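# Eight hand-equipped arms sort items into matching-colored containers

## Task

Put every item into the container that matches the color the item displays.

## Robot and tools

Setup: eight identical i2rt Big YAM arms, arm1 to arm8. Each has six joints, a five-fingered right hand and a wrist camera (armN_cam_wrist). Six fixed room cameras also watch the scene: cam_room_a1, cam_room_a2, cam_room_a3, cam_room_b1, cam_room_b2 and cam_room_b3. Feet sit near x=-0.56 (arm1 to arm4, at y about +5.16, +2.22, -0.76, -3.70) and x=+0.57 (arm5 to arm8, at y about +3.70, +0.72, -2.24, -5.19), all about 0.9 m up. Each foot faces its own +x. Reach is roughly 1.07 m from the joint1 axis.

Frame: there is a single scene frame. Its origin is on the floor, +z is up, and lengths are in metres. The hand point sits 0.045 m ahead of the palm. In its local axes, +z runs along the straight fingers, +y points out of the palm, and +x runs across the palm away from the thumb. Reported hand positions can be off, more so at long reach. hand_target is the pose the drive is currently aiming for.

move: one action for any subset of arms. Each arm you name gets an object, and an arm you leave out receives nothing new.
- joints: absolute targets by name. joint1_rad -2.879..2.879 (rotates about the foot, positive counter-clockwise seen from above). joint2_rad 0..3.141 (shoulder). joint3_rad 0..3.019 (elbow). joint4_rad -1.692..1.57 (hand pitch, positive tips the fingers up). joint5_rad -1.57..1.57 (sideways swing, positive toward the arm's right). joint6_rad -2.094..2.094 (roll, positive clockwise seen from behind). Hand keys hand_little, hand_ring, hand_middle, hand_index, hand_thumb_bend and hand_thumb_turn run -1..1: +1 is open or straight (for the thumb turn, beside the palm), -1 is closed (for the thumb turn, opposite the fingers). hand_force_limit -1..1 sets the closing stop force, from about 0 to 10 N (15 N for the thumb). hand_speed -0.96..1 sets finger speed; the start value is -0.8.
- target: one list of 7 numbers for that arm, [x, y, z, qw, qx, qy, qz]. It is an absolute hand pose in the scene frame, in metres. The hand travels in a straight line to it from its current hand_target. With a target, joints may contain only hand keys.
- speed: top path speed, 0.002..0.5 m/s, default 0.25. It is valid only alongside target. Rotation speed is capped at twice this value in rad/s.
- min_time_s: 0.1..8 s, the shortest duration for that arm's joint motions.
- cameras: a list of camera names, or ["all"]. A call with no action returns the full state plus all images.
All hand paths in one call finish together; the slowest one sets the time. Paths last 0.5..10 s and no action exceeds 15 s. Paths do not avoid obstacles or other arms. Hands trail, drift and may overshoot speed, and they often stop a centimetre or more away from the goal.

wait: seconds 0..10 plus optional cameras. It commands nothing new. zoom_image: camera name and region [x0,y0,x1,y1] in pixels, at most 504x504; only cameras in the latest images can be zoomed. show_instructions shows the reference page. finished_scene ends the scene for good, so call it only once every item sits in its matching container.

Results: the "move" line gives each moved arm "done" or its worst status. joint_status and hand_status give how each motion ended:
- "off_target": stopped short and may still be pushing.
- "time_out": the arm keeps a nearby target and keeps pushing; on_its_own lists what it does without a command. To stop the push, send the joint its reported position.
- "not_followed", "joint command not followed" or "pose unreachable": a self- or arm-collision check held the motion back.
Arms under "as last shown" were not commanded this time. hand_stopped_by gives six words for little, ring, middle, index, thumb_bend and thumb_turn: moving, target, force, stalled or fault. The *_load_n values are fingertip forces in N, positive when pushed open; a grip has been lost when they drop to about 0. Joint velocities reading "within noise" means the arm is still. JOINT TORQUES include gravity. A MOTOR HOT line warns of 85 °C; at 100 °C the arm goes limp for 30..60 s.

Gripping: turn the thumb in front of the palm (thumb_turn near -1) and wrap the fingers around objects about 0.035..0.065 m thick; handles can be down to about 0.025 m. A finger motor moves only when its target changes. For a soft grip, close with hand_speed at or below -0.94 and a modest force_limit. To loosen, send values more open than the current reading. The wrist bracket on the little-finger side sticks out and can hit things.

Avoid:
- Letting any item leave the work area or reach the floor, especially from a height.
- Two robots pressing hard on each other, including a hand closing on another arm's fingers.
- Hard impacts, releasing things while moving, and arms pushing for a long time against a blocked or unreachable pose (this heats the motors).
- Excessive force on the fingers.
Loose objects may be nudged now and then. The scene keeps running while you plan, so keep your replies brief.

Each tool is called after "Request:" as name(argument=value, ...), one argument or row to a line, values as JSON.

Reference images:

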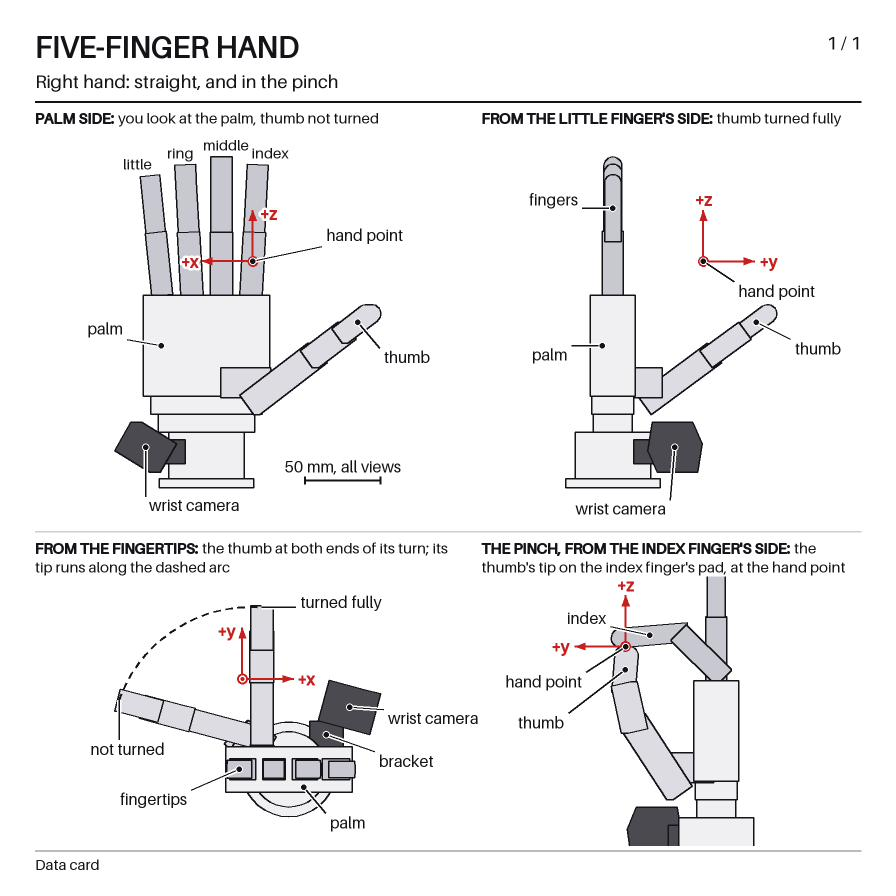

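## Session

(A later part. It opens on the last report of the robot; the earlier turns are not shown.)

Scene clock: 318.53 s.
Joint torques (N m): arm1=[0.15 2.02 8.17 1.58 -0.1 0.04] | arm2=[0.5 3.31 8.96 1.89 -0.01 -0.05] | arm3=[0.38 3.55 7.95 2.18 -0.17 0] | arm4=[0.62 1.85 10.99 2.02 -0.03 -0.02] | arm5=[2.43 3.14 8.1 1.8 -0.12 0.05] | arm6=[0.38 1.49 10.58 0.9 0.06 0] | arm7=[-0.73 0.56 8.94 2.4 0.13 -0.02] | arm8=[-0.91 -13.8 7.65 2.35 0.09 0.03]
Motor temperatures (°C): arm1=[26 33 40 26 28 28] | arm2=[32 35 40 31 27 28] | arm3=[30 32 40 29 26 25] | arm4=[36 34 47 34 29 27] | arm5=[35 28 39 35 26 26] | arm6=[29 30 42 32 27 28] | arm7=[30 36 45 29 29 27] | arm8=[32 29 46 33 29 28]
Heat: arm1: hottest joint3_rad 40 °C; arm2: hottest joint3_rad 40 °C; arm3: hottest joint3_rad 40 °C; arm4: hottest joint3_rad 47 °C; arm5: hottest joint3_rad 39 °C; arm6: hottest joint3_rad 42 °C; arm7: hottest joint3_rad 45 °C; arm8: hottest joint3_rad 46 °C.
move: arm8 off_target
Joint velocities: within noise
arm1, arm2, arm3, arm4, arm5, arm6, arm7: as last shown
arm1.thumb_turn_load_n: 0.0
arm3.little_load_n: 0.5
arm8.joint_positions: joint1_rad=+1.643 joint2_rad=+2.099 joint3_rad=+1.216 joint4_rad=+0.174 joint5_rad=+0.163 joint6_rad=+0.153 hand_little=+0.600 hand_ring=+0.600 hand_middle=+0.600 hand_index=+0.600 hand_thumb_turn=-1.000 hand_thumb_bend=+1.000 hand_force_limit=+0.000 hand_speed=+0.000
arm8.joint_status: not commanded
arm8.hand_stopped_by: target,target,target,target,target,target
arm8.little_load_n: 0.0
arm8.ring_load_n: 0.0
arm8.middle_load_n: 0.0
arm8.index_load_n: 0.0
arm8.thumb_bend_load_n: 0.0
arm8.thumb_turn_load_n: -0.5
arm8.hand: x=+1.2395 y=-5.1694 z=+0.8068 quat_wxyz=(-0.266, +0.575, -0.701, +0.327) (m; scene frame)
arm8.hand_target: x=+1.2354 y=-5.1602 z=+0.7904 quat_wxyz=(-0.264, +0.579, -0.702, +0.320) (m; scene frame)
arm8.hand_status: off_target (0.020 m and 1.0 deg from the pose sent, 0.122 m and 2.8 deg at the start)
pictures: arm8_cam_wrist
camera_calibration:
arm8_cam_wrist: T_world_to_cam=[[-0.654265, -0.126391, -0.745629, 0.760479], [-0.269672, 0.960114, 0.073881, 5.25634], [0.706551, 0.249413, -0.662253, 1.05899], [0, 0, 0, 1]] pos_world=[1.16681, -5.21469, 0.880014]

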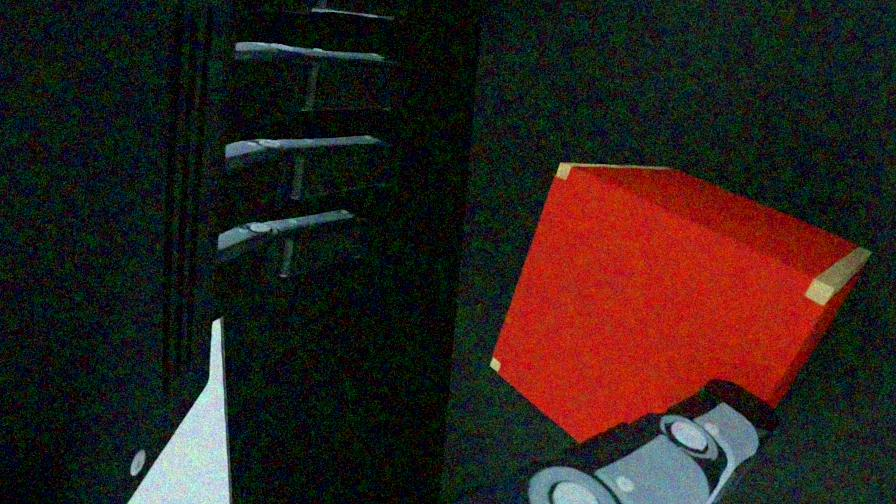

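Request:
move(
  arm8={"target":[1.22,-5.16,0.86,0.2638,-0.5789,0.7021,-0.32],"speed":0.1},
)

Request:
move(
  arm8={"target":[1.217,-5.16,0.83,0.2638,-0.5789,0.7021,-0.32],"speed":0.1},
  cameras=["arm8_cam_wrist"],
)

Scene clock: 344.13 s.
Joint torques (N m): arm1=[0.21 2.02 8.17 1.59 -0.1 0.03] | arm2=[0.62 3.37 8.95 1.92 -0.02 -0.05] | arm3=[-0.21 3.02 8.14 2.17 -0.11 -0.02] | arm4=[0.56 2.08 10.99 2.04 -0.02 0] | arm5=[2.43 3.19 8.1 1.8 -0.12 0.05] | arm6=[0.32 1.55 10.61 0.88 0.07 -0.01] | arm7=[-0.73 0.5 8.96 2.37 0.12 -0.02] | arm8=[-1.03 -15.68 7.8 1.63 0.07 0.05]
Motor temperatures (°C): arm1=[26 33 40 26 28 28] | arm2=[32 35 41 31 27 28] | arm3=[30 32 40 29 26 25] | arm4=[35 34 47 33 29 27] | arm5=[35 28 39 35 26 26] | arm6=[29 29 42 32 27 28] | arm7=[30 35 45 29 29 27] | arm8=[32 30 42 33 29 27]
Heat: arm1: hottest joint3_rad 40 °C; arm2: hottest joint3_rad 41 °C; arm3: hottest joint3_rad 40 °C; arm4: hottest joint3_rad 47 °C; arm5: hottest joint3_rad 39 °C; arm6: hottest joint3_rad 42 °C; arm7: hottest joint3_rad 45 °C; arm8: hottest joint3_rad 42 °C.
move: arm8 done
Joint velocities: within noise
arm1, arm2, arm3, arm4, arm5, arm6, arm7: as last shown
arm3.little_load_n: 0.0
arm4.index_load_n: -0.5
arm6.little_load_n: -0.5
arm6.index_load_n: -0.5
arm8.joint_positions: joint1_rad=+1.643 joint2_rad=+1.970 joint3_rad=+1.178 joint4_rad=+0.069 joint5_rad=+0.163 joint6_rad=+0.153 hand_little=+0.600 hand_ring=+0.600 hand_middle=+0.600 hand_index=+0.600 hand_thumb_turn=-1.000 hand_thumb_bend=+1.000 hand_force_limit=+0.000 hand_speed=+0.000
arm8.joint_status: not commanded
arm8.hand_stopped_by: target,target,target,target,target,target
arm8.little_load_n: 0.0
arm8.ring_load_n: 0.0
arm8.middle_load_n: 0.0
arm8.index_load_n: 0.0
arm8.thumb_bend_load_n: 0.0
arm8.thumb_turn_load_n: 0.0
arm8.hand: x=+1.2224 y=-5.1692 z=+0.8569 quat_wxyz=(-0.261, +0.578, -0.703, +0.323) (m; scene frame)
arm8.hand_target: x=+1.2202 y=-5.1602 z=+0.8601 quat_wxyz=(-0.264, +0.579, -0.702, +0.320) (m; scene frame)
arm8.hand_status: done (0.010 m and 0.5 deg from the pose sent, 0.057 m and 1.0 deg at the start)
pictures: none

Scene clock: 345.37 s.
Joint torques (N m): arm1=[0.21 2.02 8.17 1.59 -0.1 0.04] | arm2=[0.5 3.31 8.96 1.89 -0.02 -0.05] | arm3=[-0.21 3.14 8.03 2.13 -0.16 -0.01] | arm4=[0.5 1.85 10.96 2 -0.02 0] | arm5=[2.49 3.14 8.12 1.81 -0.12 0.05] | arm6=[0.32 1.55 10.58 0.88 0.07 -0.01] | arm7=[-0.85 0.56 8.95 2.36 0.12 -0.02] | arm8=[-1.14 -14.97 7.5 2.5 0.1 0.03]
Motor temperatures (°C): arm1=[26 33 40 26 28 28] | arm2=[32 35 41 31 27 28] | arm3=[30 31 40 29 26 25] | arm4=[35 34 47 33 29 27] | arm5=[35 28 39 35 26 26] | arm6=[29 29 42 32 27 28] | arm7=[30 35 45 29 29 27] | arm8=[32 30 42 33 29 27]
Heat: arm1: hottest joint3_rad 40 °C; arm2: hottest joint3_rad 41 °C; arm3: hottest joint3_rad 40 °C; arm4: hottest joint3_rad 47 °C; arm5: hottest joint3_rad 39 °C; arm6: hottest joint3_rad 42 °C; arm7: hottest joint3_rad 45 °C; arm8: hottest joint3_rad 42 °C.
move: arm8 done
Joint velocities: within noise
arm1, arm2, arm3, arm4, arm5, arm6, arm7: as last shown
arm3.middle_load_n: -0.5
arm4.index_load_n: 0.0
arm6.little_load_n: 0.0
arm6.index_load_n: 0.0
arm8.joint_positions: joint1_rad=+1.643 joint2_rad=+2.010 joint3_rad=+1.158 joint4_rad=+0.119 joint5_rad=+0.163 joint6_rad=+0.153 hand_little=+0.600 hand_ring=+0.600 hand_middle=+0.600 hand_index=+0.600 hand_thumb_turn=-1.000 hand_thumb_bend=+1.000 hand_force_limit=+0.000 hand_speed=+0.000
arm8.joint_status: not commanded
arm8.hand_stopped_by: target,target,target,target,target,target
arm8.little_load_n: 0.0
arm8.ring_load_n: 0.0
arm8.middle_load_n: 0.0
arm8.index_load_n: 0.0
arm8.thumb_bend_load_n: 0.0
arm8.thumb_turn_load_n: 0.0
arm8.hand: x=+1.2160 y=-5.1692 z=+0.8312 quat_wxyz=(-0.258, +0.579, -0.704, +0.320) (m; scene frame)
arm8.hand_target: x=+1.2169 y=-5.1600 z=+0.8301 quat_wxyz=(-0.264, +0.579, -0.702, +0.320) (m; scene frame)
arm8.hand_status: done (0.009 m and 0.7 deg from the pose sent, 0.029 m and 0.5 deg at the start)
pictures: arm8_cam_wrist
camera_calibration:
arm8_cam_wrist: T_world_to_cam=[[-0.672515, -0.127081, -0.729091, 0.768173], [-0.268085, 0.960073, 0.0799412, 5.24072], [0.689822, 0.24922, -0.679732, 1.12567], [0, 0, 0, 1]] pos_world=[1.14506, -5.21439, 0.906271]

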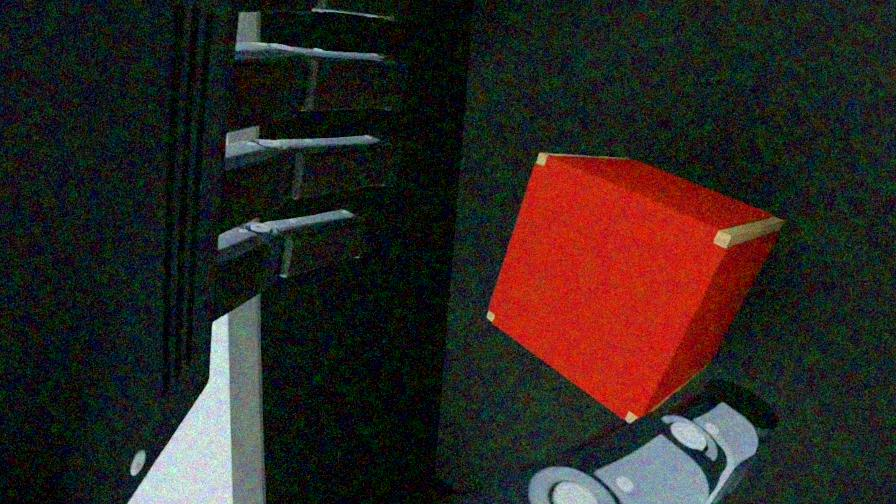

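Request:
move(
  arm8={"target":[1.213,-5.16,0.766,0.2638,-0.5789,0.7021,-0.32],"speed":0.08},
  cameras=["arm8_cam_wrist"],
)

Scene clock: 355.10 s.
Joint torques (N m): arm1=[0.21 2.02 8.17 1.61 -0.1 0.03] | arm2=[0.56 3.25 8.96 1.88 -0.01 -0.05] | arm3=[0.03 3.37 8.08 2.15 -0.18 -0.03] | arm4=[0.62 1.9 10.99 2.03 -0.01 0.01] | arm5=[2.49 3.19 8.12 1.81 -0.11 0.04] | arm6=[0.32 1.44 10.58 0.87 0.07 -0.01] | arm7=[-0.91 0.56 8.92 2.4 0.13 -0.02] | arm8=[-0.91 -15.44 6.43 2.55 0.13 0.02]
Motor temperatures (°C): arm1=[26 33 40 26 28 28] | arm2=[31 35 41 31 27 28] | arm3=[30 31 40 29 26 25] | arm4=[35 34 47 33 29 27] | arm5=[35 28 39 35 26 26] | arm6=[29 29 42 32 27 28] | arm7=[30 35 45 29 29 27] | arm8=[32 30 41 32 29 27]
Heat: arm1: hottest joint3_rad 40 °C; arm2: hottest joint3_rad 41 °C; arm3: hottest joint3_rad 40 °C; arm4: hottest joint3_rad 47 °C; arm5: hottest joint3_rad 39 °C; arm6: hottest joint3_rad 42 °C; arm7: hottest joint3_rad 45 °C; arm8: hottest joint3_rad 41 °C.
move: arm8 done
Joint velocities: within noise
arm1: as last shown
arm2.joint_positions: joint1_rad=+0.276 joint2_rad=+0.560 joint3_rad=+1.435 joint4_rad=-1.169 joint5_rad=-0.140 joint6_rad=-1.224 hand_little=+1.000 hand_ring=+1.000 hand_middle=+1.000 hand_index=+1.000 hand_thumb_turn=+1.000 hand_thumb_bend=+1.000 hand_force_limit=+0.000 hand_speed=-0.800
arm2.joint_status: not commanded
arm2.hand_stopped_by: target,target,target,target,target,target
arm2.little_load_n: 0.0
arm2.ring_load_n: 0.0
arm2.middle_load_n: 0.0
arm2.index_load_n: 0.0
arm2.thumb_bend_load_n: 0.0
arm2.thumb_turn_load_n: 0.0
arm2.hand: x=-0.6300 y=+2.4379 z=+1.4335 quat_wxyz=(-0.554, +0.553, +0.580, +0.224) (m; scene frame)
arm2.hand_target: x=-0.6294 y=+2.4355 z=+1.4447 quat_wxyz=(-0.563, +0.547, +0.576, +0.229) (m; scene frame)
arm2.hand_status: not commanded
arm3.joint_positions: joint1_rad=+0.141 joint2_rad=+0.626 joint3_rad=+1.356 joint4_rad=-1.238 joint5_rad=-0.049 joint6_rad=-1.161 hand_little=+1.000 hand_ring=+1.000 hand_middle=+1.000 hand_index=+1.000 hand_thumb_turn=+1.000 hand_thumb_bend=+1.000 hand_force_limit=+0.000 hand_speed=-0.800
arm3.joint_status: not commanded
arm3.hand_stopped_by: target,target,target,target,target,target
arm3.little_load_n: 0.0
arm3.ring_load_n: 0.0
arm3.middle_load_n: 0.0
arm3.index_load_n: 0.0
arm3.thumb_bend_load_n: 0.0
arm3.thumb_turn_load_n: 0.0
arm3.hand: x=-0.5153 y=-1.0192 z=+1.3932 quat_wxyz=(+0.205, +0.566, -0.654, +0.459) (m; scene frame)
arm3.hand_target: x=-0.5155 y=-1.0181 z=+1.4021 quat_wxyz=(+0.209, +0.563, -0.650, +0.466) (m; scene frame)
arm3.hand_status: not commanded
arm4.joint_positions: joint1_rad=-0.149 joint2_rad=+0.608 joint3_rad=+1.324 joint4_rad=-1.267 joint5_rad=-0.212 joint6_rad=-0.853 hand_little=+1.000 hand_ring=+1.000 hand_middle=+1.000 hand_index=+1.000 hand_thumb_turn=+1.000 hand_thumb_bend=+1.000 hand_force_limit=+0.000 hand_speed=-0.800
arm4.joint_status: not commanded
arm4.hand_stopped_by: target,target,target,target,target,target
arm4.little_load_n: 0.0
arm4.ring_load_n: 0.0
arm4.middle_load_n: 0.0
arm4.index_load_n: 0.0
arm4.thumb_bend_load_n: 0.5
arm4.thumb_turn_load_n: 0.0
arm4.hand: x=-0.6035 y=-3.9217 z=+1.4124 quat_wxyz=(+0.186, +0.298, -0.814, +0.463) (m; scene frame)
arm4.hand_target: x=-0.6033 y=-3.9214 z=+1.4273 quat_wxyz=(+0.195, +0.297, -0.805, +0.475) (m; scene frame)
arm4.hand_status: not commanded
arm5.joint_positions: joint1_rad=+0.097 joint2_rad=+0.578 joint3_rad=+1.357 joint4_rad=-1.396 joint5_rad=-0.019 joint6_rad=-1.393 hand_little=+1.000 hand_ring=+1.000 hand_middle=+1.000 hand_index=+1.000 hand_thumb_turn=+1.000 hand_thumb_bend=+1.000 hand_force_limit=+0.000 hand_speed=-0.800
arm5.joint_status: not commanded
arm5.hand_stopped_by: target,target,target,target,target,target
arm5.little_load_n: 0.0
arm5.ring_load_n: 0.0
arm5.middle_load_n: 0.0
arm5.index_load_n: 0.0
arm5.thumb_bend_load_n: 0.0
arm5.thumb_turn_load_n: 0.0
arm5.hand: x=+0.6268 y=+3.9038 z=+1.3650 quat_wxyz=(-0.366, +0.670, +0.580, +0.284) (m; scene frame)
arm5.hand_target: x=+0.6269 y=+3.9034 z=+1.3777 quat_wxyz=(-0.376, +0.665, +0.576, +0.292) (m; scene frame)
arm5.hand_status: not commanded
arm6.joint_positions: joint1_rad=+0.290 joint2_rad=+0.629 joint3_rad=+1.347 joint4_rad=-1.143 joint5_rad=+0.210 joint6_rad=-1.290 hand_little=+1.000 hand_ring=+1.000 hand_middle=+1.000 hand_index=+1.000 hand_thumb_turn=+1.000 hand_thumb_bend=+1.000 hand_force_limit=+0.000 hand_speed=-0.800
arm6.joint_status: not commanded
arm6.hand_stopped_by: target,target,target,target,target,target
arm6.little_load_n: 0.0
arm6.ring_load_n: 0.0
arm6.middle_load_n: 0.0
arm6.index_load_n: 0.0
arm6.thumb_bend_load_n: 0.0
arm6.thumb_turn_load_n: 0.0
arm6.hand: x=+0.5517 y=+0.9921 z=+1.4154 quat_wxyz=(-0.436, +0.616, +0.572, +0.322) (m; scene frame)
arm6.hand_target: x=+0.5523 y=+0.9906 z=+1.4277 quat_wxyz=(-0.446, +0.612, +0.566, +0.326) (m; scene frame)
arm6.hand_status: not commanded
arm7.joint_positions: joint1_rad=-0.109 joint2_rad=+0.621 joint3_rad=+1.367 joint4_rad=-1.393 joint5_rad=+0.180 joint6_rad=-1.190 hand_little=+1.000 hand_ring=+1.000 hand_middle=+1.000 hand_index=+1.000 hand_thumb_turn=+1.000 hand_thumb_bend=+1.000 hand_force_limit=+0.000 hand_speed=-0.800
arm7.joint_status: not commanded
arm7.hand_stopped_by: target,target,target,target,target,target
arm7.little_load_n: 0.0
arm7.ring_load_n: 0.0
arm7.middle_load_n: 0.0
arm7.index_load_n: 0.0
arm7.thumb_bend_load_n: 0.0
arm7.thumb_turn_load_n: 0.0
arm7.hand: x=+0.5149 y=-2.4399 z=+1.3745 quat_wxyz=(+0.315, +0.467, -0.759, +0.327) (m; scene frame)
arm7.hand_target: x=+0.5148 y=-2.4397 z=+1.3864 quat_wxyz=(+0.322, +0.462, -0.754, +0.338) (m; scene frame)
arm7.hand_status: not commanded
arm8.joint_positions: joint1_rad=+1.645 joint2_rad=+2.140 joint3_rad=+1.148 joint4_rad=+0.259 joint5_rad=+0.164 joint6_rad=+0.153 hand_little=+0.600 hand_ring=+0.600 hand_middle=+0.600 hand_index=+0.600 hand_thumb_turn=-1.000 hand_thumb_bend=+1.000 hand_force_limit=+0.000 hand_speed=+0.000
arm8.joint_status: not commanded
arm8.hand_stopped_by: target,target,target,target,target,target
arm8.little_load_n: 0.0
arm8.ring_load_n: 0.0
arm8.middle_load_n: 0.0
arm8.index_load_n: -0.5
arm8.thumb_bend_load_n: 0.0
arm8.thumb_turn_load_n: 0.0
arm8.hand: x=+1.2122 y=-5.1690 z=+0.7677 quat_wxyz=(-0.258, +0.580, -0.703, +0.320) (m; scene frame)
arm8.hand_target: x=+1.2129 y=-5.1600 z=+0.7661 quat_wxyz=(-0.264, +0.579, -0.702, +0.320) (m; scene frame)
arm8.hand_status: done (0.009 m and 0.7 deg from the pose sent, 0.066 m and 0.7 deg at the start)
pictures: arm8_cam_wrist
camera_calibration:
arm8_cam_wrist: T_world_to_cam=[[-0.671997, -0.12832, -0.729351, 0.712482], [-0.269404, 0.959752, 0.0793626, 5.24513], [0.689812, 0.249821, -0.67952, 1.08796], [0, 0, 0, 1]] pos_world=[1.14136, -5.21439, 0.842672]

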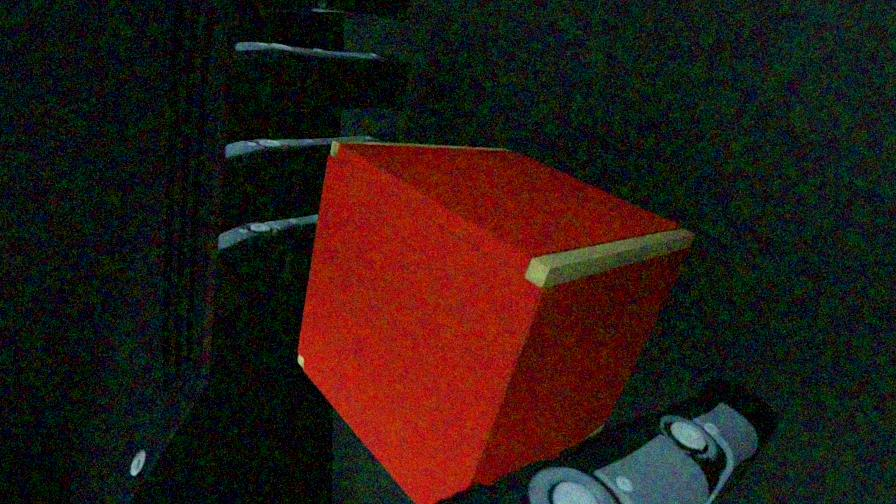

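Request:
move(
  arm8={"joints":{"hand_speed":-0.94,"hand_force_limit":0.0,"hand_index":-0.3,"hand_middle":-0.3,"hand_thumb_bend":0.2}},
  cameras=["arm8_cam_wrist"],
)

Scene clock: 368.03 s.
Joint torques (N m): arm1=[0.21 2.02 8.17 1.59 -0.1 0.03] | arm2=[0.56 3.43 8.98 1.89 -0.01 -0.05] | arm3=[-0.5 3.19 7.98 2.07 -0.16 0] | arm4=[0.5 1.79 11.02 2.04 -0.03 -0.01] | arm5=[2.43 3.19 8.12 1.8 -0.12 0.04] | arm6=[0.32 1.61 10.61 0.85 0.06 0] | arm7=[-0.85 0.56 8.94 2.41 0.13 -0.01] | arm8=[-0.85 -15.21 6.43 2.41 0.12 0.07]
Motor temperatures (°C): arm1=[26 33 40 26 28 28] | arm2=[31 35 41 31 27 28] | arm3=[30 31 40 29 26 25] | arm4=[35 34 47 33 29 27] | arm5=[35 28 39 35 26 26] | arm6=[29 29 42 32 27 28] | arm7=[30 35 45 29 29 27] | arm8=[32 31 40 32 29 27]
Heat: arm1: hottest joint3_rad 40 °C; arm2: hottest joint3_rad 41 °C; arm3: hottest joint3_rad 40 °C; arm4: hottest joint3_rad 47 °C; arm5: hottest joint3_rad 39 °C; arm6: hottest joint3_rad 42 °C; arm7: hottest joint3_rad 45 °C; arm8: hottest joint3_rad 40 °C.
move: arm8 off_target
Joint velocities: within noise
arm1.joint_positions: joint1_rad=+2.029 joint2_rad=+0.634 joint3_rad=+1.380 joint4_rad=-1.545 joint5_rad=+0.002 joint6_rad=-0.011 hand_little=+1.000 hand_ring=+1.000 hand_middle=+1.000 hand_index=+1.000 hand_thumb_turn=+1.000 hand_thumb_bend=+1.000 hand_force_limit=+0.000 hand_speed=-0.800
arm1.joint_status: not commanded
arm1.hand_stopped_by: target,target,target,target,target,target
arm1.little_load_n: 0.0
arm1.ring_load_n: 0.0
arm1.middle_load_n: 0.0
arm1.index_load_n: 0.0
arm1.thumb_bend_load_n: 0.0
arm1.thumb_turn_load_n: -0.5
arm1.hand: x=-0.7348 y=+5.0822 z=+1.3523 quat_wxyz=(-0.220, +0.544, +0.751, -0.302) (m; scene frame)
arm1.hand_target: x=-0.7346 y=+5.0800 z=+1.3625 quat_wxyz=(-0.224, +0.543, +0.746, -0.314) (m; scene frame)
arm1.hand_status: not commanded
arm2, arm3, arm4, arm5, arm6, arm7: as last shown
arm4.thumb_bend_load_n: 0.0
arm8.joint_positions: joint1_rad=+1.645 joint2_rad=+2.140 joint3_rad=+1.148 joint4_rad=+0.259 joint5_rad=+0.164 joint6_rad=+0.153 hand_little=+0.600 hand_ring=+0.600 hand_middle=+0.128 hand_index=+0.111 hand_thumb_turn=-1.000 hand_thumb_bend=+0.757 hand_force_limit=+0.000 hand_speed=-0.940
arm8.joint_status: hand_middle off_target (ended at +0.128, target -0.300); hand_index off_target (ended at +0.111, target -0.300); hand_thumb_bend off_target (ended at +0.757, target +0.200); the others done
arm8.hand_stopped_by: target,target,force,force,force,target
arm8.little_load_n: 0.0
arm8.ring_load_n: 0.0
arm8.middle_load_n: 5.0
arm8.index_load_n: 4.5
arm8.thumb_bend_load_n: 8.0
arm8.thumb_turn_load_n: -0.5
arm8.hand: x=+1.2122 y=-5.1691 z=+0.7677 quat_wxyz=(-0.258, +0.580, -0.703, +0.320) (m; scene frame)
arm8.hand_target: x=+1.2129 y=-5.1601 z=+0.7661 quat_wxyz=(-0.264, +0.579, -0.702, +0.320) (m; scene frame)
arm8.hand_status: not commanded
pictures: arm8_cam_wrist
camera_calibration:
arm8_cam_wrist: T_world_to_cam=[[-0.672073, -0.128352, -0.729276, 0.71234], [-0.269202, 0.959825, 0.0791586, 5.24545], [0.689817, 0.249523, -0.679625, 1.08648], [0, 0, 0, 1]] pos_world=[1.14136, -5.21439, 0.842671]

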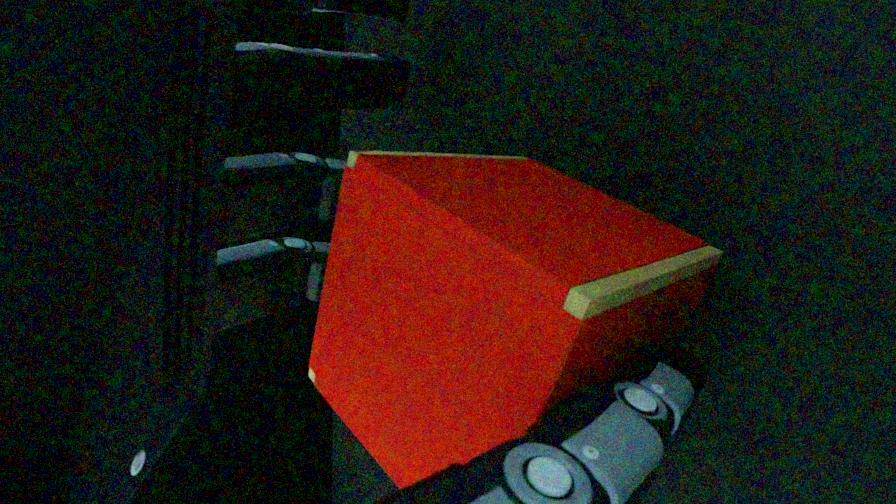

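Request:
move(
  arm8={"target":[1.213,-5.16,0.84,0.2638,-0.5789,0.7021,-0.32],"speed":0.06},
  cameras=["arm8_cam_wrist"],
)

Scene clock: 374.80 s.
Joint torques (N m): arm1=[0.21 2.02 8.17 1.58 -0.1 0.03] | arm2=[0.44 3.31 8.95 1.91 -0.01 -0.05] | arm3=[-0.56 3.37 7.95 2.22 -0.13 0] | arm4=[0.67 2.14 10.99 2.04 -0.01 0] | arm5=[2.43 3.14 8.1 1.81 -0.12 0.04] | arm6=[0.15 1.61 10.59 0.85 0.06 0] | arm7=[-0.97 0.56 8.96 2.39 0.12 -0.01] | arm8=[-1.03 -15.74 7.62 1.69 0.05 0.03]
Motor temperatures (°C): arm1=[26 33 40 26 28 28] | arm2=[31 35 41 31 27 28] | arm3=[30 31 40 28 26 25] | arm4=[35 34 47 33 29 27] | arm5=[35 28 39 35 26 26] | arm6=[29 29 42 32 27 28] | arm7=[30 35 45 29 29 27] | arm8=[32 31 39 32 29 27]
Heat: arm1: hottest joint3_rad 40 °C; arm2: hottest joint3_rad 41 °C; arm3: hottest joint3_rad 40 °C; arm4: hottest joint3_rad 47 °C; arm5: hottest joint3_rad 39 °C; arm6: hottest joint3_rad 42 °C; arm7: hottest joint3_rad 45 °C; arm8: hottest joint3_rad 39 °C.
move: arm8 off_target
Joint velocities: within noise
arm1, arm2, arm3, arm4, arm5, arm6, arm7: as last shown
arm1.thumb_turn_load_n: 0.0
arm2.little_load_n: -0.5
arm8.joint_positions: joint1_rad=+1.645 joint2_rad=+2.009 joint3_rad=+1.143 joint4_rad=+0.123 joint5_rad=+0.164 joint6_rad=+0.153 hand_little=+0.600 hand_ring=+0.600 hand_middle=+0.128 hand_index=+0.111 hand_thumb_turn=-1.000 hand_thumb_bend=+0.757 hand_force_limit=+0.000 hand_speed=-0.940
arm8.joint_status: not commanded
arm8.hand_stopped_by: target,target,force,force,force,target
arm8.little_load_n: -0.5
arm8.ring_load_n: -0.5
arm8.middle_load_n: 5.0
arm8.index_load_n: 4.5
arm8.thumb_bend_load_n: 8.0
arm8.thumb_turn_load_n: -0.5
arm8.hand: x=+1.2096 y=-5.1684 z=+0.8264 quat_wxyz=(-0.254, +0.582, -0.705, +0.318) (m; scene frame)
arm8.hand_target: x=+1.2130 y=-5.1601 z=+0.8398 quat_wxyz=(-0.264, +0.579, -0.702, +0.320) (m; scene frame)
arm8.hand_status: off_target (0.016 m and 1.2 deg from the pose sent, 0.073 m and 0.7 deg at the start)
pictures: arm8_cam_wrist
camera_calibration:
arm8_cam_wrist: T_world_to_cam=[[-0.679551, -0.128453, -0.722295, 0.756293], [-0.268226, 0.95989, 0.0816467, 5.23647], [0.682836, 0.249222, -0.686748, 1.14078], [0, 0, 0, 1]] pos_world=[1.13954, -5.21359, 0.902154]

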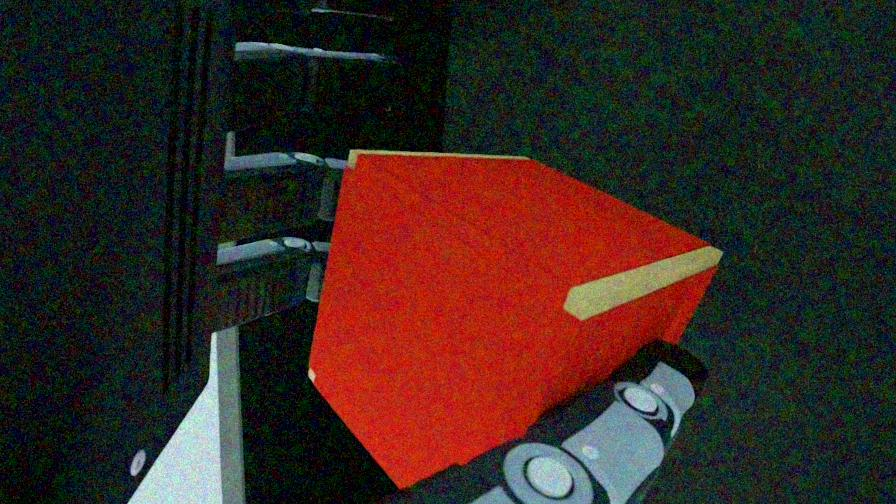

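Request:
move(
  arm8={"target":[1.05,-5.165,1.12,0.2638,-0.5789,0.7021,-0.32],"speed":0.25},
)

Request:
move(
  arm8={"joints":{"joint1_rad":-1.69},"min_time_s":4},
  cameras=["arm8_cam_wrist","cam_room_b1","cam_room_a1"],
)

Scene clock: 539.60 s.
Joint torques (N m): arm1=[0.26 2.08 8.17 1.59 -0.1 0.03] | arm2=[0.56 3.37 8.96 1.91 -0.01 -0.05] | arm3=[-0.03 3.25 8.1 2.18 -0.13 -0.02] | arm4=[0.62 1.96 10.93 1.99 -0.01 -0.01] | arm5=[2.49 3.14 8.1 1.81 -0.12 0.04] | arm6=[0.26 1.49 10.61 0.85 0.07 0] | arm7=[-0.85 0.5 8.96 2.37 0.12 -0.01] | arm8=[-1.38 -7.82 14.98 1.63 -0.1 -0.02]
Motor temperatures (°C): arm1=[26 32 41 26 27 27] | arm2=[31 34 42 30 27 28] | arm3=[29 30 41 28 26 25] | arm4=[35 33 49 32 29 26] | arm5=[34 28 39 34 26 26] | arm6=[29 29 43 31 27 28] | arm7=[30 35 46 29 29 27] | arm8=[32 33 37 31 29 27]
Heat: arm1: hottest joint3_rad 41 °C; arm2: hottest joint3_rad 42 °C; arm3: hottest joint3_rad 41 °C; arm4: hottest joint3_rad 49 °C; arm5: hottest joint3_rad 39 °C; arm6: hottest joint3_rad 43 °C; arm7: hottest joint3_rad 46 °C; arm8: hottest joint3_rad 37 °C.
move: arm8 off_target
Joint velocities: arm1=[-0.005 -0.015 -0.012 -0.032 0.022 -0.154] | arm2=[within noise] | arm3=[within noise] | arm4=[within noise] | arm5=[within noise] | arm6=[within noise] | arm7=[within noise] | arm8=[within noise]
arm1, arm2, arm3, arm4, arm5, arm6, arm7: as last shown
arm1.thumb_turn_load_n: -0.5
arm2.little_load_n: 0.0
arm2.ring_load_n: -0.5
arm2.middle_load_n: -0.5
arm8.joint_positions: joint1_rad=+1.645 joint2_rad=+1.207 joint3_rad=+0.988 joint4_rad=-0.548 joint5_rad=+0.163 joint6_rad=+0.153 hand_little=+0.600 hand_ring=+0.600 hand_middle=+0.128 hand_index=+0.111 hand_thumb_turn=-1.000 hand_thumb_bend=+0.757 hand_force_limit=+0.000 hand_speed=-0.940
arm8.joint_status: not commanded
arm8.hand_stopped_by: target,target,force,force,force,target
arm8.little_load_n: 0.0
arm8.ring_load_n: 0.0
arm8.middle_load_n: 5.0
arm8.index_load_n: 4.5
arm8.thumb_bend_load_n: 8.0
arm8.thumb_turn_load_n: -0.5
arm8.hand: x=+1.0375 y=-5.1694 z=+1.0955 quat_wxyz=(-0.245, +0.586, -0.708, +0.310) (m; scene frame)
arm8.hand_target: x=+1.0491 y=-5.1651 z=+1.1200 quat_wxyz=(-0.264, +0.579, -0.702, +0.320) (m; scene frame)
arm8.hand_status: off_target (0.028 m and 2.6 deg from the pose sent, 0.334 m and 1.2 deg at the start)
pictures: none

Scene clock: 544.03 s.
Joint torques (N m): arm1=[0.21 2.02 8.17 1.59 -0.1 0.04] | arm2=[0.5 3.37 8.94 1.89 -0.02 -0.05] | arm3=[0.38 3.55 8.14 2.09 -0.2 -0.01] | arm4=[0.5 1.85 11 2.02 -0.02 0] | arm5=[2.49 3.19 8.1 1.8 -0.12 0.04] | arm6=[0.38 1.61 10.58 0.87 0.06 0] | arm7=[-0.79 0.44 8.99 2.41 0.13 -0.02] | arm8=[-2.37 -7.77 15.17 1.73 -0.05 0]
Motor temperatures (°C): arm1=[26 32 41 26 27 27] | arm2=[31 34 42 30 27 28] | arm3=[29 30 41 28 26 25] | arm4=[34 33 49 32 28 26] | arm5=[34 28 39 34 26 26] | arm6=[29 29 43 31 27 28] | arm7=[30 35 46 29 29 27] | arm8=[32 32 38 31 29 27]
Heat: arm1: hottest joint3_rad 41 °C; arm2: hottest joint3_rad 42 °C; arm3: hottest joint3_rad 41 °C; arm4: hottest joint3_rad 49 °C; arm5: hottest joint3_rad 39 °C; arm6: hottest joint3_rad 43 °C; arm7: hottest joint3_rad 46 °C; arm8: hottest joint3_rad 38 °C.
move: arm8 done
Joint velocities: within noise
arm1, arm2, arm3, arm4, arm5, arm6, arm7: as last shown
arm1.thumb_turn_load_n: 0.0
arm2.ring_load_n: 0.0
arm2.middle_load_n: 0.5
arm8.joint_positions: joint1_rad=-1.680 joint2_rad=+1.207 joint3_rad=+0.988 joint4_rad=-0.548 joint5_rad=+0.161 joint6_rad=+0.153 hand_little=+0.600 hand_ring=+0.600 hand_middle=+0.128 hand_index=+0.111 hand_thumb_turn=-1.000 hand_thumb_bend=+0.757 hand_force_limit=+0.000 hand_speed=-0.940
arm8.joint_status: all done
arm8.hand_stopped_by: target,target,force,force,force,target
arm8.little_load_n: 0.0
arm8.ring_load_n: 0.0
arm8.middle_load_n: 5.0
arm8.index_load_n: 4.5
arm8.thumb_bend_load_n: 8.0
arm8.thumb_turn_load_n: -0.5
arm8.hand: x=+0.0799 y=-5.1230 z=+1.1004 quat_wxyz=(+0.325, -0.761, -0.513, +0.229) (m; scene frame)
arm8.hand_target: x=+0.0691 y=-5.1166 z=+1.1250 quat_wxyz=(+0.338, -0.759, -0.501, +0.243) (m; scene frame)
arm8.hand_status: not commanded
pictures: arm8_cam_wrist, cam_room_a1, cam_room_b1
camera_calibration:
arm8_cam_wrist: T_world_to_cam=[[0.698678, -0.0192858, -0.715177, 0.633654], [0.0895327, -0.989421, 0.114148, -5.18304], [-0.709812, -0.143785, -0.68956, 0.190049], [0, 0, 0, 1]] pos_world=[0.156231, -5.08867, 1.17586]

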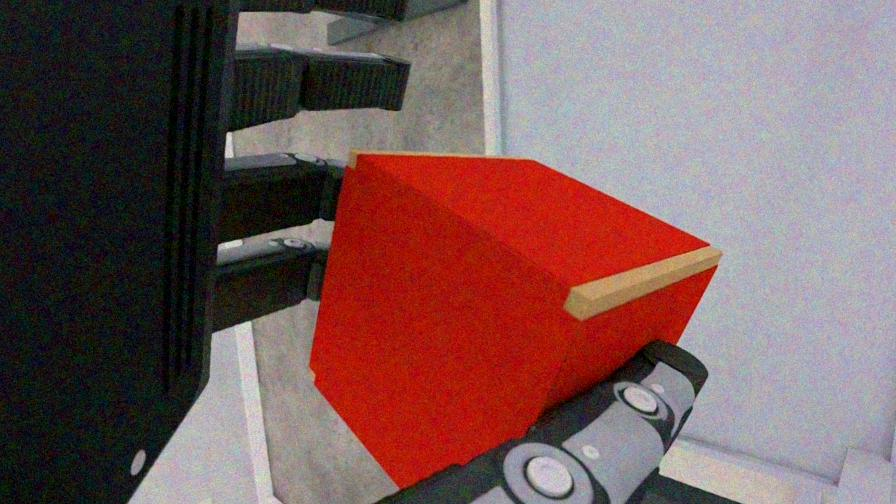

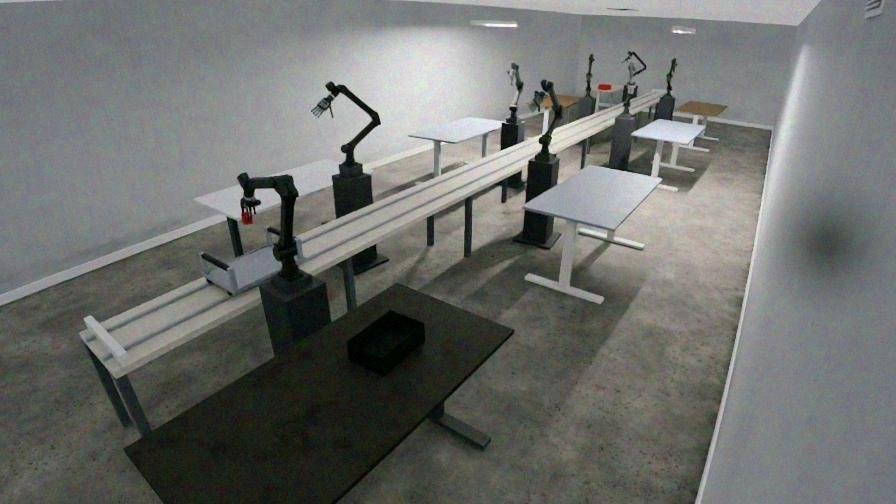

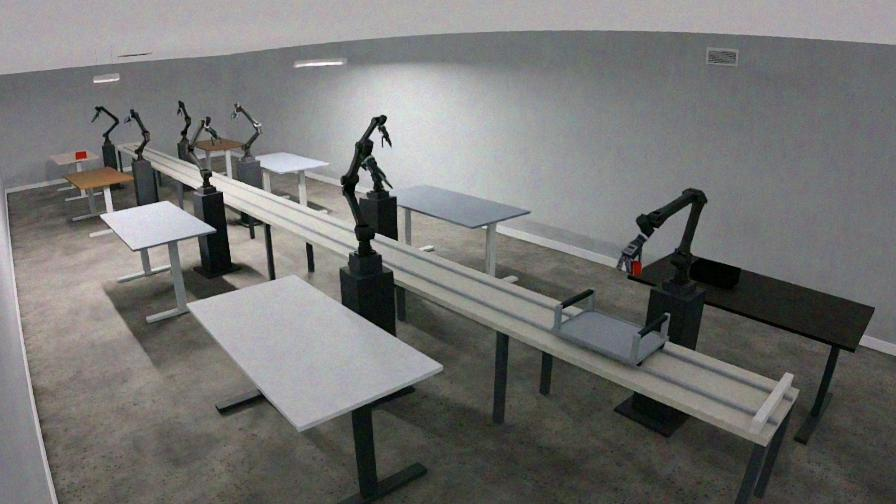

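Request:
move(
  arm8={"target":[-0.01,-5.12,0.93,0.282,-0.6484,-0.6484,0.282],"speed":0.15},
  cameras=["arm8_cam_wrist","cam_room_a1","cam_room_b1"],
)

Scene clock: 612.73 s.
Joint torques (N m): arm1=[0.21 2.02 8.17 1.59 -0.1 0.04] | arm2=[0.56 3.37 8.96 1.89 -0.01 -0.05] | arm3=[-0.32 2.96 8.08 2.14 -0.14 -0.02] | arm4=[0.62 2.02 10.92 2.03 -0.03 0.01] | arm5=[2.43 3.19 8.1 1.81 -0.12 0.04] | arm6=[0.21 1.55 10.59 0.9 0.06 -0.01] | arm7=[-0.97 0.56 8.94 2.41 0.13 -0.01] | arm8=[-2.2 -11.93 11.21 2.47 -0.4 -0.14]
Motor temperatures (°C): arm1=[26 32 42 26 27 27] | arm2=[31 34 42 30 27 28] | arm3=[29 30 41 27 26 25] | arm4=[34 33 50 32 28 26] | arm5=[33 28 40 34 25 25] | arm6=[29 29 43 31 27 28] | arm7=[29 34 46 29 28 27] | arm8=[32 29 49 31 28 27]
Heat: arm1: hottest joint3_rad 42 °C; arm2: hottest joint3_rad 42 °C; arm3: hottest joint3_rad 41 °C; arm4: hottest joint3_rad 50 °C; arm5: hottest joint3_rad 40 °C; arm6: hottest joint3_rad 43 °C; arm7: hottest joint3_rad 46 °C; arm8: hottest joint3_rad 49 °C.
move: arm8 off_target
Joint velocities: within noise
arm1, arm2, arm3, arm4, arm5, arm6, arm7: as last shown
arm2.middle_load_n: 0.0
arm3.thumb_bend_load_n: -0.5
arm4.thumb_turn_load_n: -0.5
arm5.thumb_turn_load_n: 0.5
arm8.joint_positions: joint1_rad=-1.724 joint2_rad=+1.681 joint3_rad=+0.955 joint4_rad=-0.088 joint5_rad=-0.141 joint6_rad=-0.144 hand_little=+0.600 hand_ring=+0.600 hand_middle=+0.128 hand_index=+0.111 hand_thumb_turn=-1.000 hand_thumb_bend=+0.757 hand_force_limit=+0.000 hand_speed=-0.940
arm8.joint_status: not commanded
arm8.hand_stopped_by: target,target,force,force,force,target
arm8.little_load_n: 0.0
arm8.ring_load_n: 0.0
arm8.middle_load_n: 5.0
arm8.index_load_n: 5.0
arm8.thumb_bend_load_n: 8.0
arm8.thumb_turn_load_n: -0.5
arm8.hand: x=+0.0062 y=-5.1314 z=+0.9137 quat_wxyz=(+0.261, -0.657, -0.654, +0.272) (m; scene frame)
arm8.hand_target: x=-0.0092 y=-5.1200 z=+0.9304 quat_wxyz=(+0.282, -0.648, -0.648, +0.282) (m; scene frame)
arm8.hand_status: off_target (0.026 m and 2.9 deg from the pose sent, 0.193 m and 21.6 deg at the start)
pictures: arm8_cam_wrist, cam_room_a1, cam_room_b1
camera_calibration:
arm8_cam_wrist: T_world_to_cam=[[0.687146, 0.240284, -0.685634, 1.85643], [0.44484, -0.88529, 0.135567, -4.65089], [-0.574411, -0.398152, -0.715212, -1.27492], [0, 0, 0, 1]] pos_world=[0.0609381, -5.07107, 0.991504]

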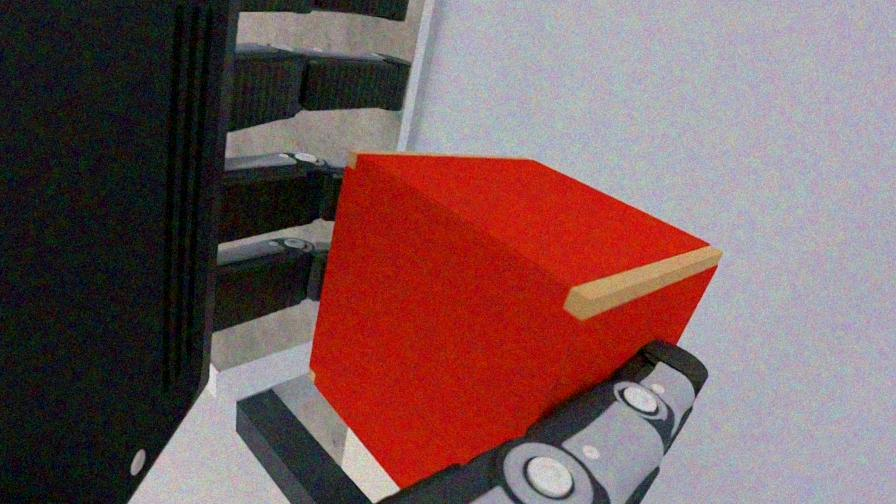

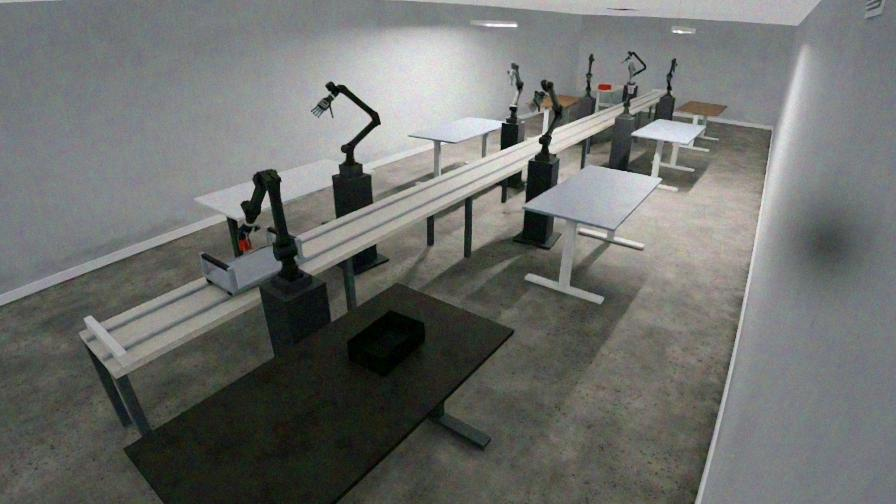

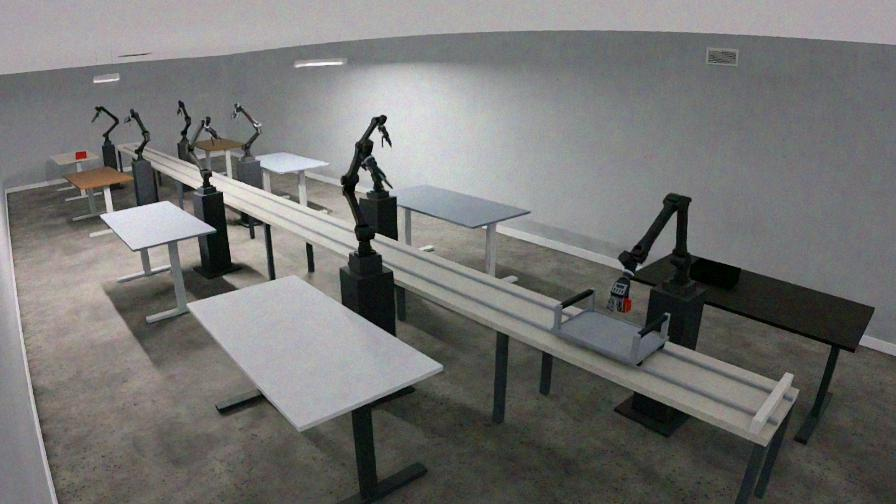

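Request:
move(
  arm8={"target":[-0.035,-5.117,0.79,0.282,-0.6484,-0.6484,0.282],"speed":0.1},
)

Request:
move(
  arm8={"target":[-0.035,-5.117,0.765,0.282,-0.6484,-0.6484,0.282],"speed":0.05},
  cameras=["arm8_cam_wrist","cam_room_b1"],
)

Scene clock: 634.30 s.
Joint torques (N m): arm1=[0.15 2.02 8.17 1.59 -0.1 0.04] | arm2=[0.5 3.37 8.95 1.91 -0.02 -0.05] | arm3=[-0.09 3.25 8.06 2.15 -0.16 -0.02] | arm4=[0.56 2.02 10.97 2 -0.02 0.01] | arm5=[2.49 3.14 8.12 1.81 -0.12 0.04] | arm6=[0.26 1.55 10.59 0.87 0.06 -0.01] | arm7=[-0.91 0.56 8.96 2.36 0.12 -0.02] | arm8=[-1.96 -14.04 9.84 2.43 -0.34 -0.16]
Motor temperatures (°C): arm1=[26 32 42 25 27 27] | arm2=[31 34 42 30 27 28] | arm3=[29 30 41 27 26 25] | arm4=[34 33 50 32 28 26] | arm5=[33 28 40 34 25 25] | arm6=[29 28 43 31 27 28] | arm7=[29 34 46 28 28 27] | arm8=[32 30 46 31 28 27]
Heat: arm1: hottest joint3_rad 42 °C; arm2: hottest joint3_rad 42 °C; arm3: hottest joint3_rad 41 °C; arm4: hottest joint3_rad 50 °C; arm5: hottest joint3_rad 40 °C; arm6: hottest joint3_rad 43 °C; arm7: hottest joint3_rad 46 °C; arm8: hottest joint3_rad 46 °C.
move: arm8 off_target
Joint velocities: within noise
arm1, arm2, arm3, arm4, arm5, arm6, arm7: as last shown
arm3.thumb_bend_load_n: 0.0
arm5.thumb_turn_load_n: 0.0
arm7.thumb_bend_load_n: -0.5
arm8.joint_positions: joint1_rad=-1.724 joint2_rad=+2.021 joint3_rad=+0.955 joint4_rad=+0.240 joint5_rad=-0.141 joint6_rad=-0.145 hand_little=+0.600 hand_ring=+0.600 hand_middle=+0.128 hand_index=+0.111 hand_thumb_turn=-1.000 hand_thumb_bend=+0.757 hand_force_limit=+0.000 hand_speed=-0.940
arm8.joint_status: not commanded
arm8.hand_stopped_by: target,target,force,force,force,target
arm8.little_load_n: 0.0
arm8.ring_load_n: 0.0
arm8.middle_load_n: 5.0
arm8.index_load_n: 5.0
arm8.thumb_bend_load_n: 8.5
arm8.thumb_turn_load_n: -0.5
arm8.hand: x=-0.0075 y=-5.1307 z=+0.7742 quat_wxyz=(+0.256, -0.658, -0.655, +0.269) (m; scene frame)
arm8.hand_target: x=-0.0336 y=-5.1170 z=+0.7912 quat_wxyz=(+0.282, -0.648, -0.648, +0.282) (m; scene frame)
arm8.hand_status: off_target (0.035 m and 3.6 deg from the pose sent, 0.131 m and 2.9 deg at the start)
pictures: none

Scene clock: 635.40 s.
Joint torques (N m): arm1=[0.15 2.02 8.17 1.58 -0.1 0.04] | arm2=[0.5 3.31 8.96 1.91 -0.02 -0.05] | arm3=[-0.09 3.02 8.13 2.14 -0.14 0.01] | arm4=[0.44 1.79 10.97 2.03 -0.03 0.01] | arm5=[2.43 3.19 8.12 1.8 -0.12 0.04] | arm6=[0.32 1.61 10.62 0.87 0.07 -0.01] | arm7=[-0.91 0.67 8.95 2.43 0.13 -0.01] | arm8=[-2.43 -11.81 9.28 2.15 -0.24 -0.14]
Motor temperatures (°C): arm1=[26 32 42 25 27 27] | arm2=[31 34 42 30 27 28] | arm3=[29 30 41 27 26 25] | arm4=[34 33 50 32 28 26] | arm5=[33 28 40 34 25 25] | arm6=[29 28 43 31 27 28] | arm7=[29 34 46 28 28 27] | arm8=[32 30 46 31 28 27]
Heat: arm1: hottest joint3_rad 42 °C; arm2: hottest joint3_rad 42 °C; arm3: hottest joint3_rad 41 °C; arm4: hottest joint3_rad 50 °C; arm5: hottest joint3_rad 40 °C; arm6: hottest joint3_rad 43 °C; arm7: hottest joint3_rad 46 °C; arm8: hottest joint3_rad 46 °C.
move: arm8 off_target
Joint velocities: within noise
arm1, arm2, arm3, arm4, arm5, arm6, arm7: as last shown
arm4.ring_load_n: -0.5
arm4.middle_load_n: 0.5
arm5.index_load_n: 0.5
arm7.thumb_bend_load_n: 0.5
arm8.joint_positions: joint1_rad=-1.724 joint2_rad=+2.051 joint3_rad=+0.968 joint4_rad=+0.303 joint5_rad=-0.144 joint6_rad=-0.145 hand_little=+0.600 hand_ring=+0.600 hand_middle=+0.128 hand_index=+0.111 hand_thumb_turn=-1.000 hand_thumb_bend=+0.757 hand_force_limit=+0.000 hand_speed=-0.940
arm8.joint_status: not commanded
arm8.hand_stopped_by: target,target,force,force,force,target
arm8.little_load_n: 0.0
arm8.ring_load_n: 0.0
arm8.middle_load_n: 4.0
arm8.index_load_n: 3.5
arm8.thumb_bend_load_n: 8.5
arm8.thumb_turn_load_n: 0.0
arm8.hand: x=-0.0216 y=-5.1285 z=+0.7706 quat_wxyz=(+0.273, -0.650, -0.650, +0.282) (m; scene frame)
arm8.hand_target: x=-0.0342 y=-5.1170 z=+0.7655 quat_wxyz=(+0.282, -0.648, -0.648, +0.282) (m; scene frame)
arm8.hand_status: off_target (0.019 m and 1.1 deg from the pose sent, 0.032 m and 3.6 deg at the start)
pictures: arm8_cam_wrist, cam_room_b1
camera_calibration:
arm8_cam_wrist: T_world_to_cam=[[0.662225, 0.245434, -0.707969, 1.81983], [0.451384, -0.884827, 0.115472, -4.59864], [-0.598089, -0.396035, -0.696739, -1.39587], [0, 0, 0, 1]] pos_world=[0.0357654, -5.06846, 0.846842]

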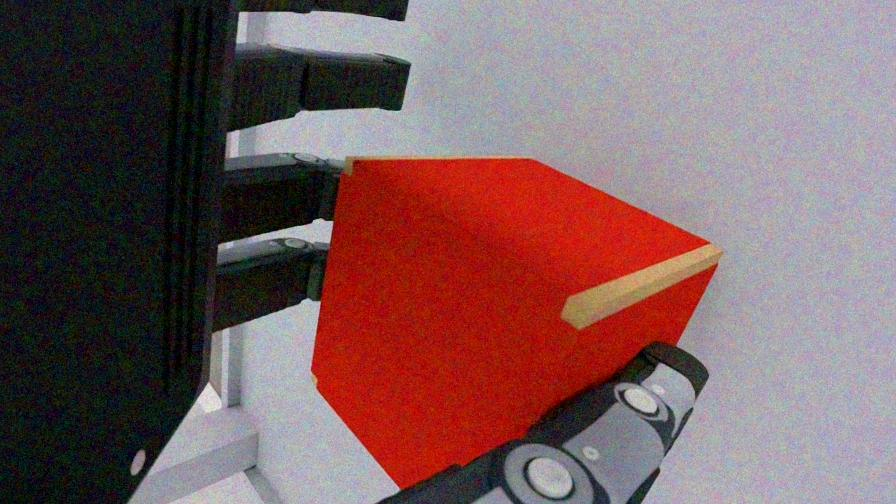

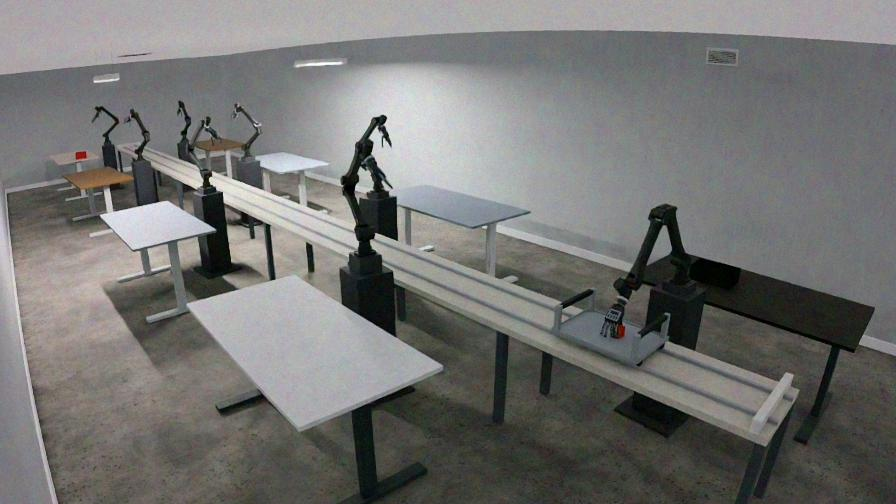

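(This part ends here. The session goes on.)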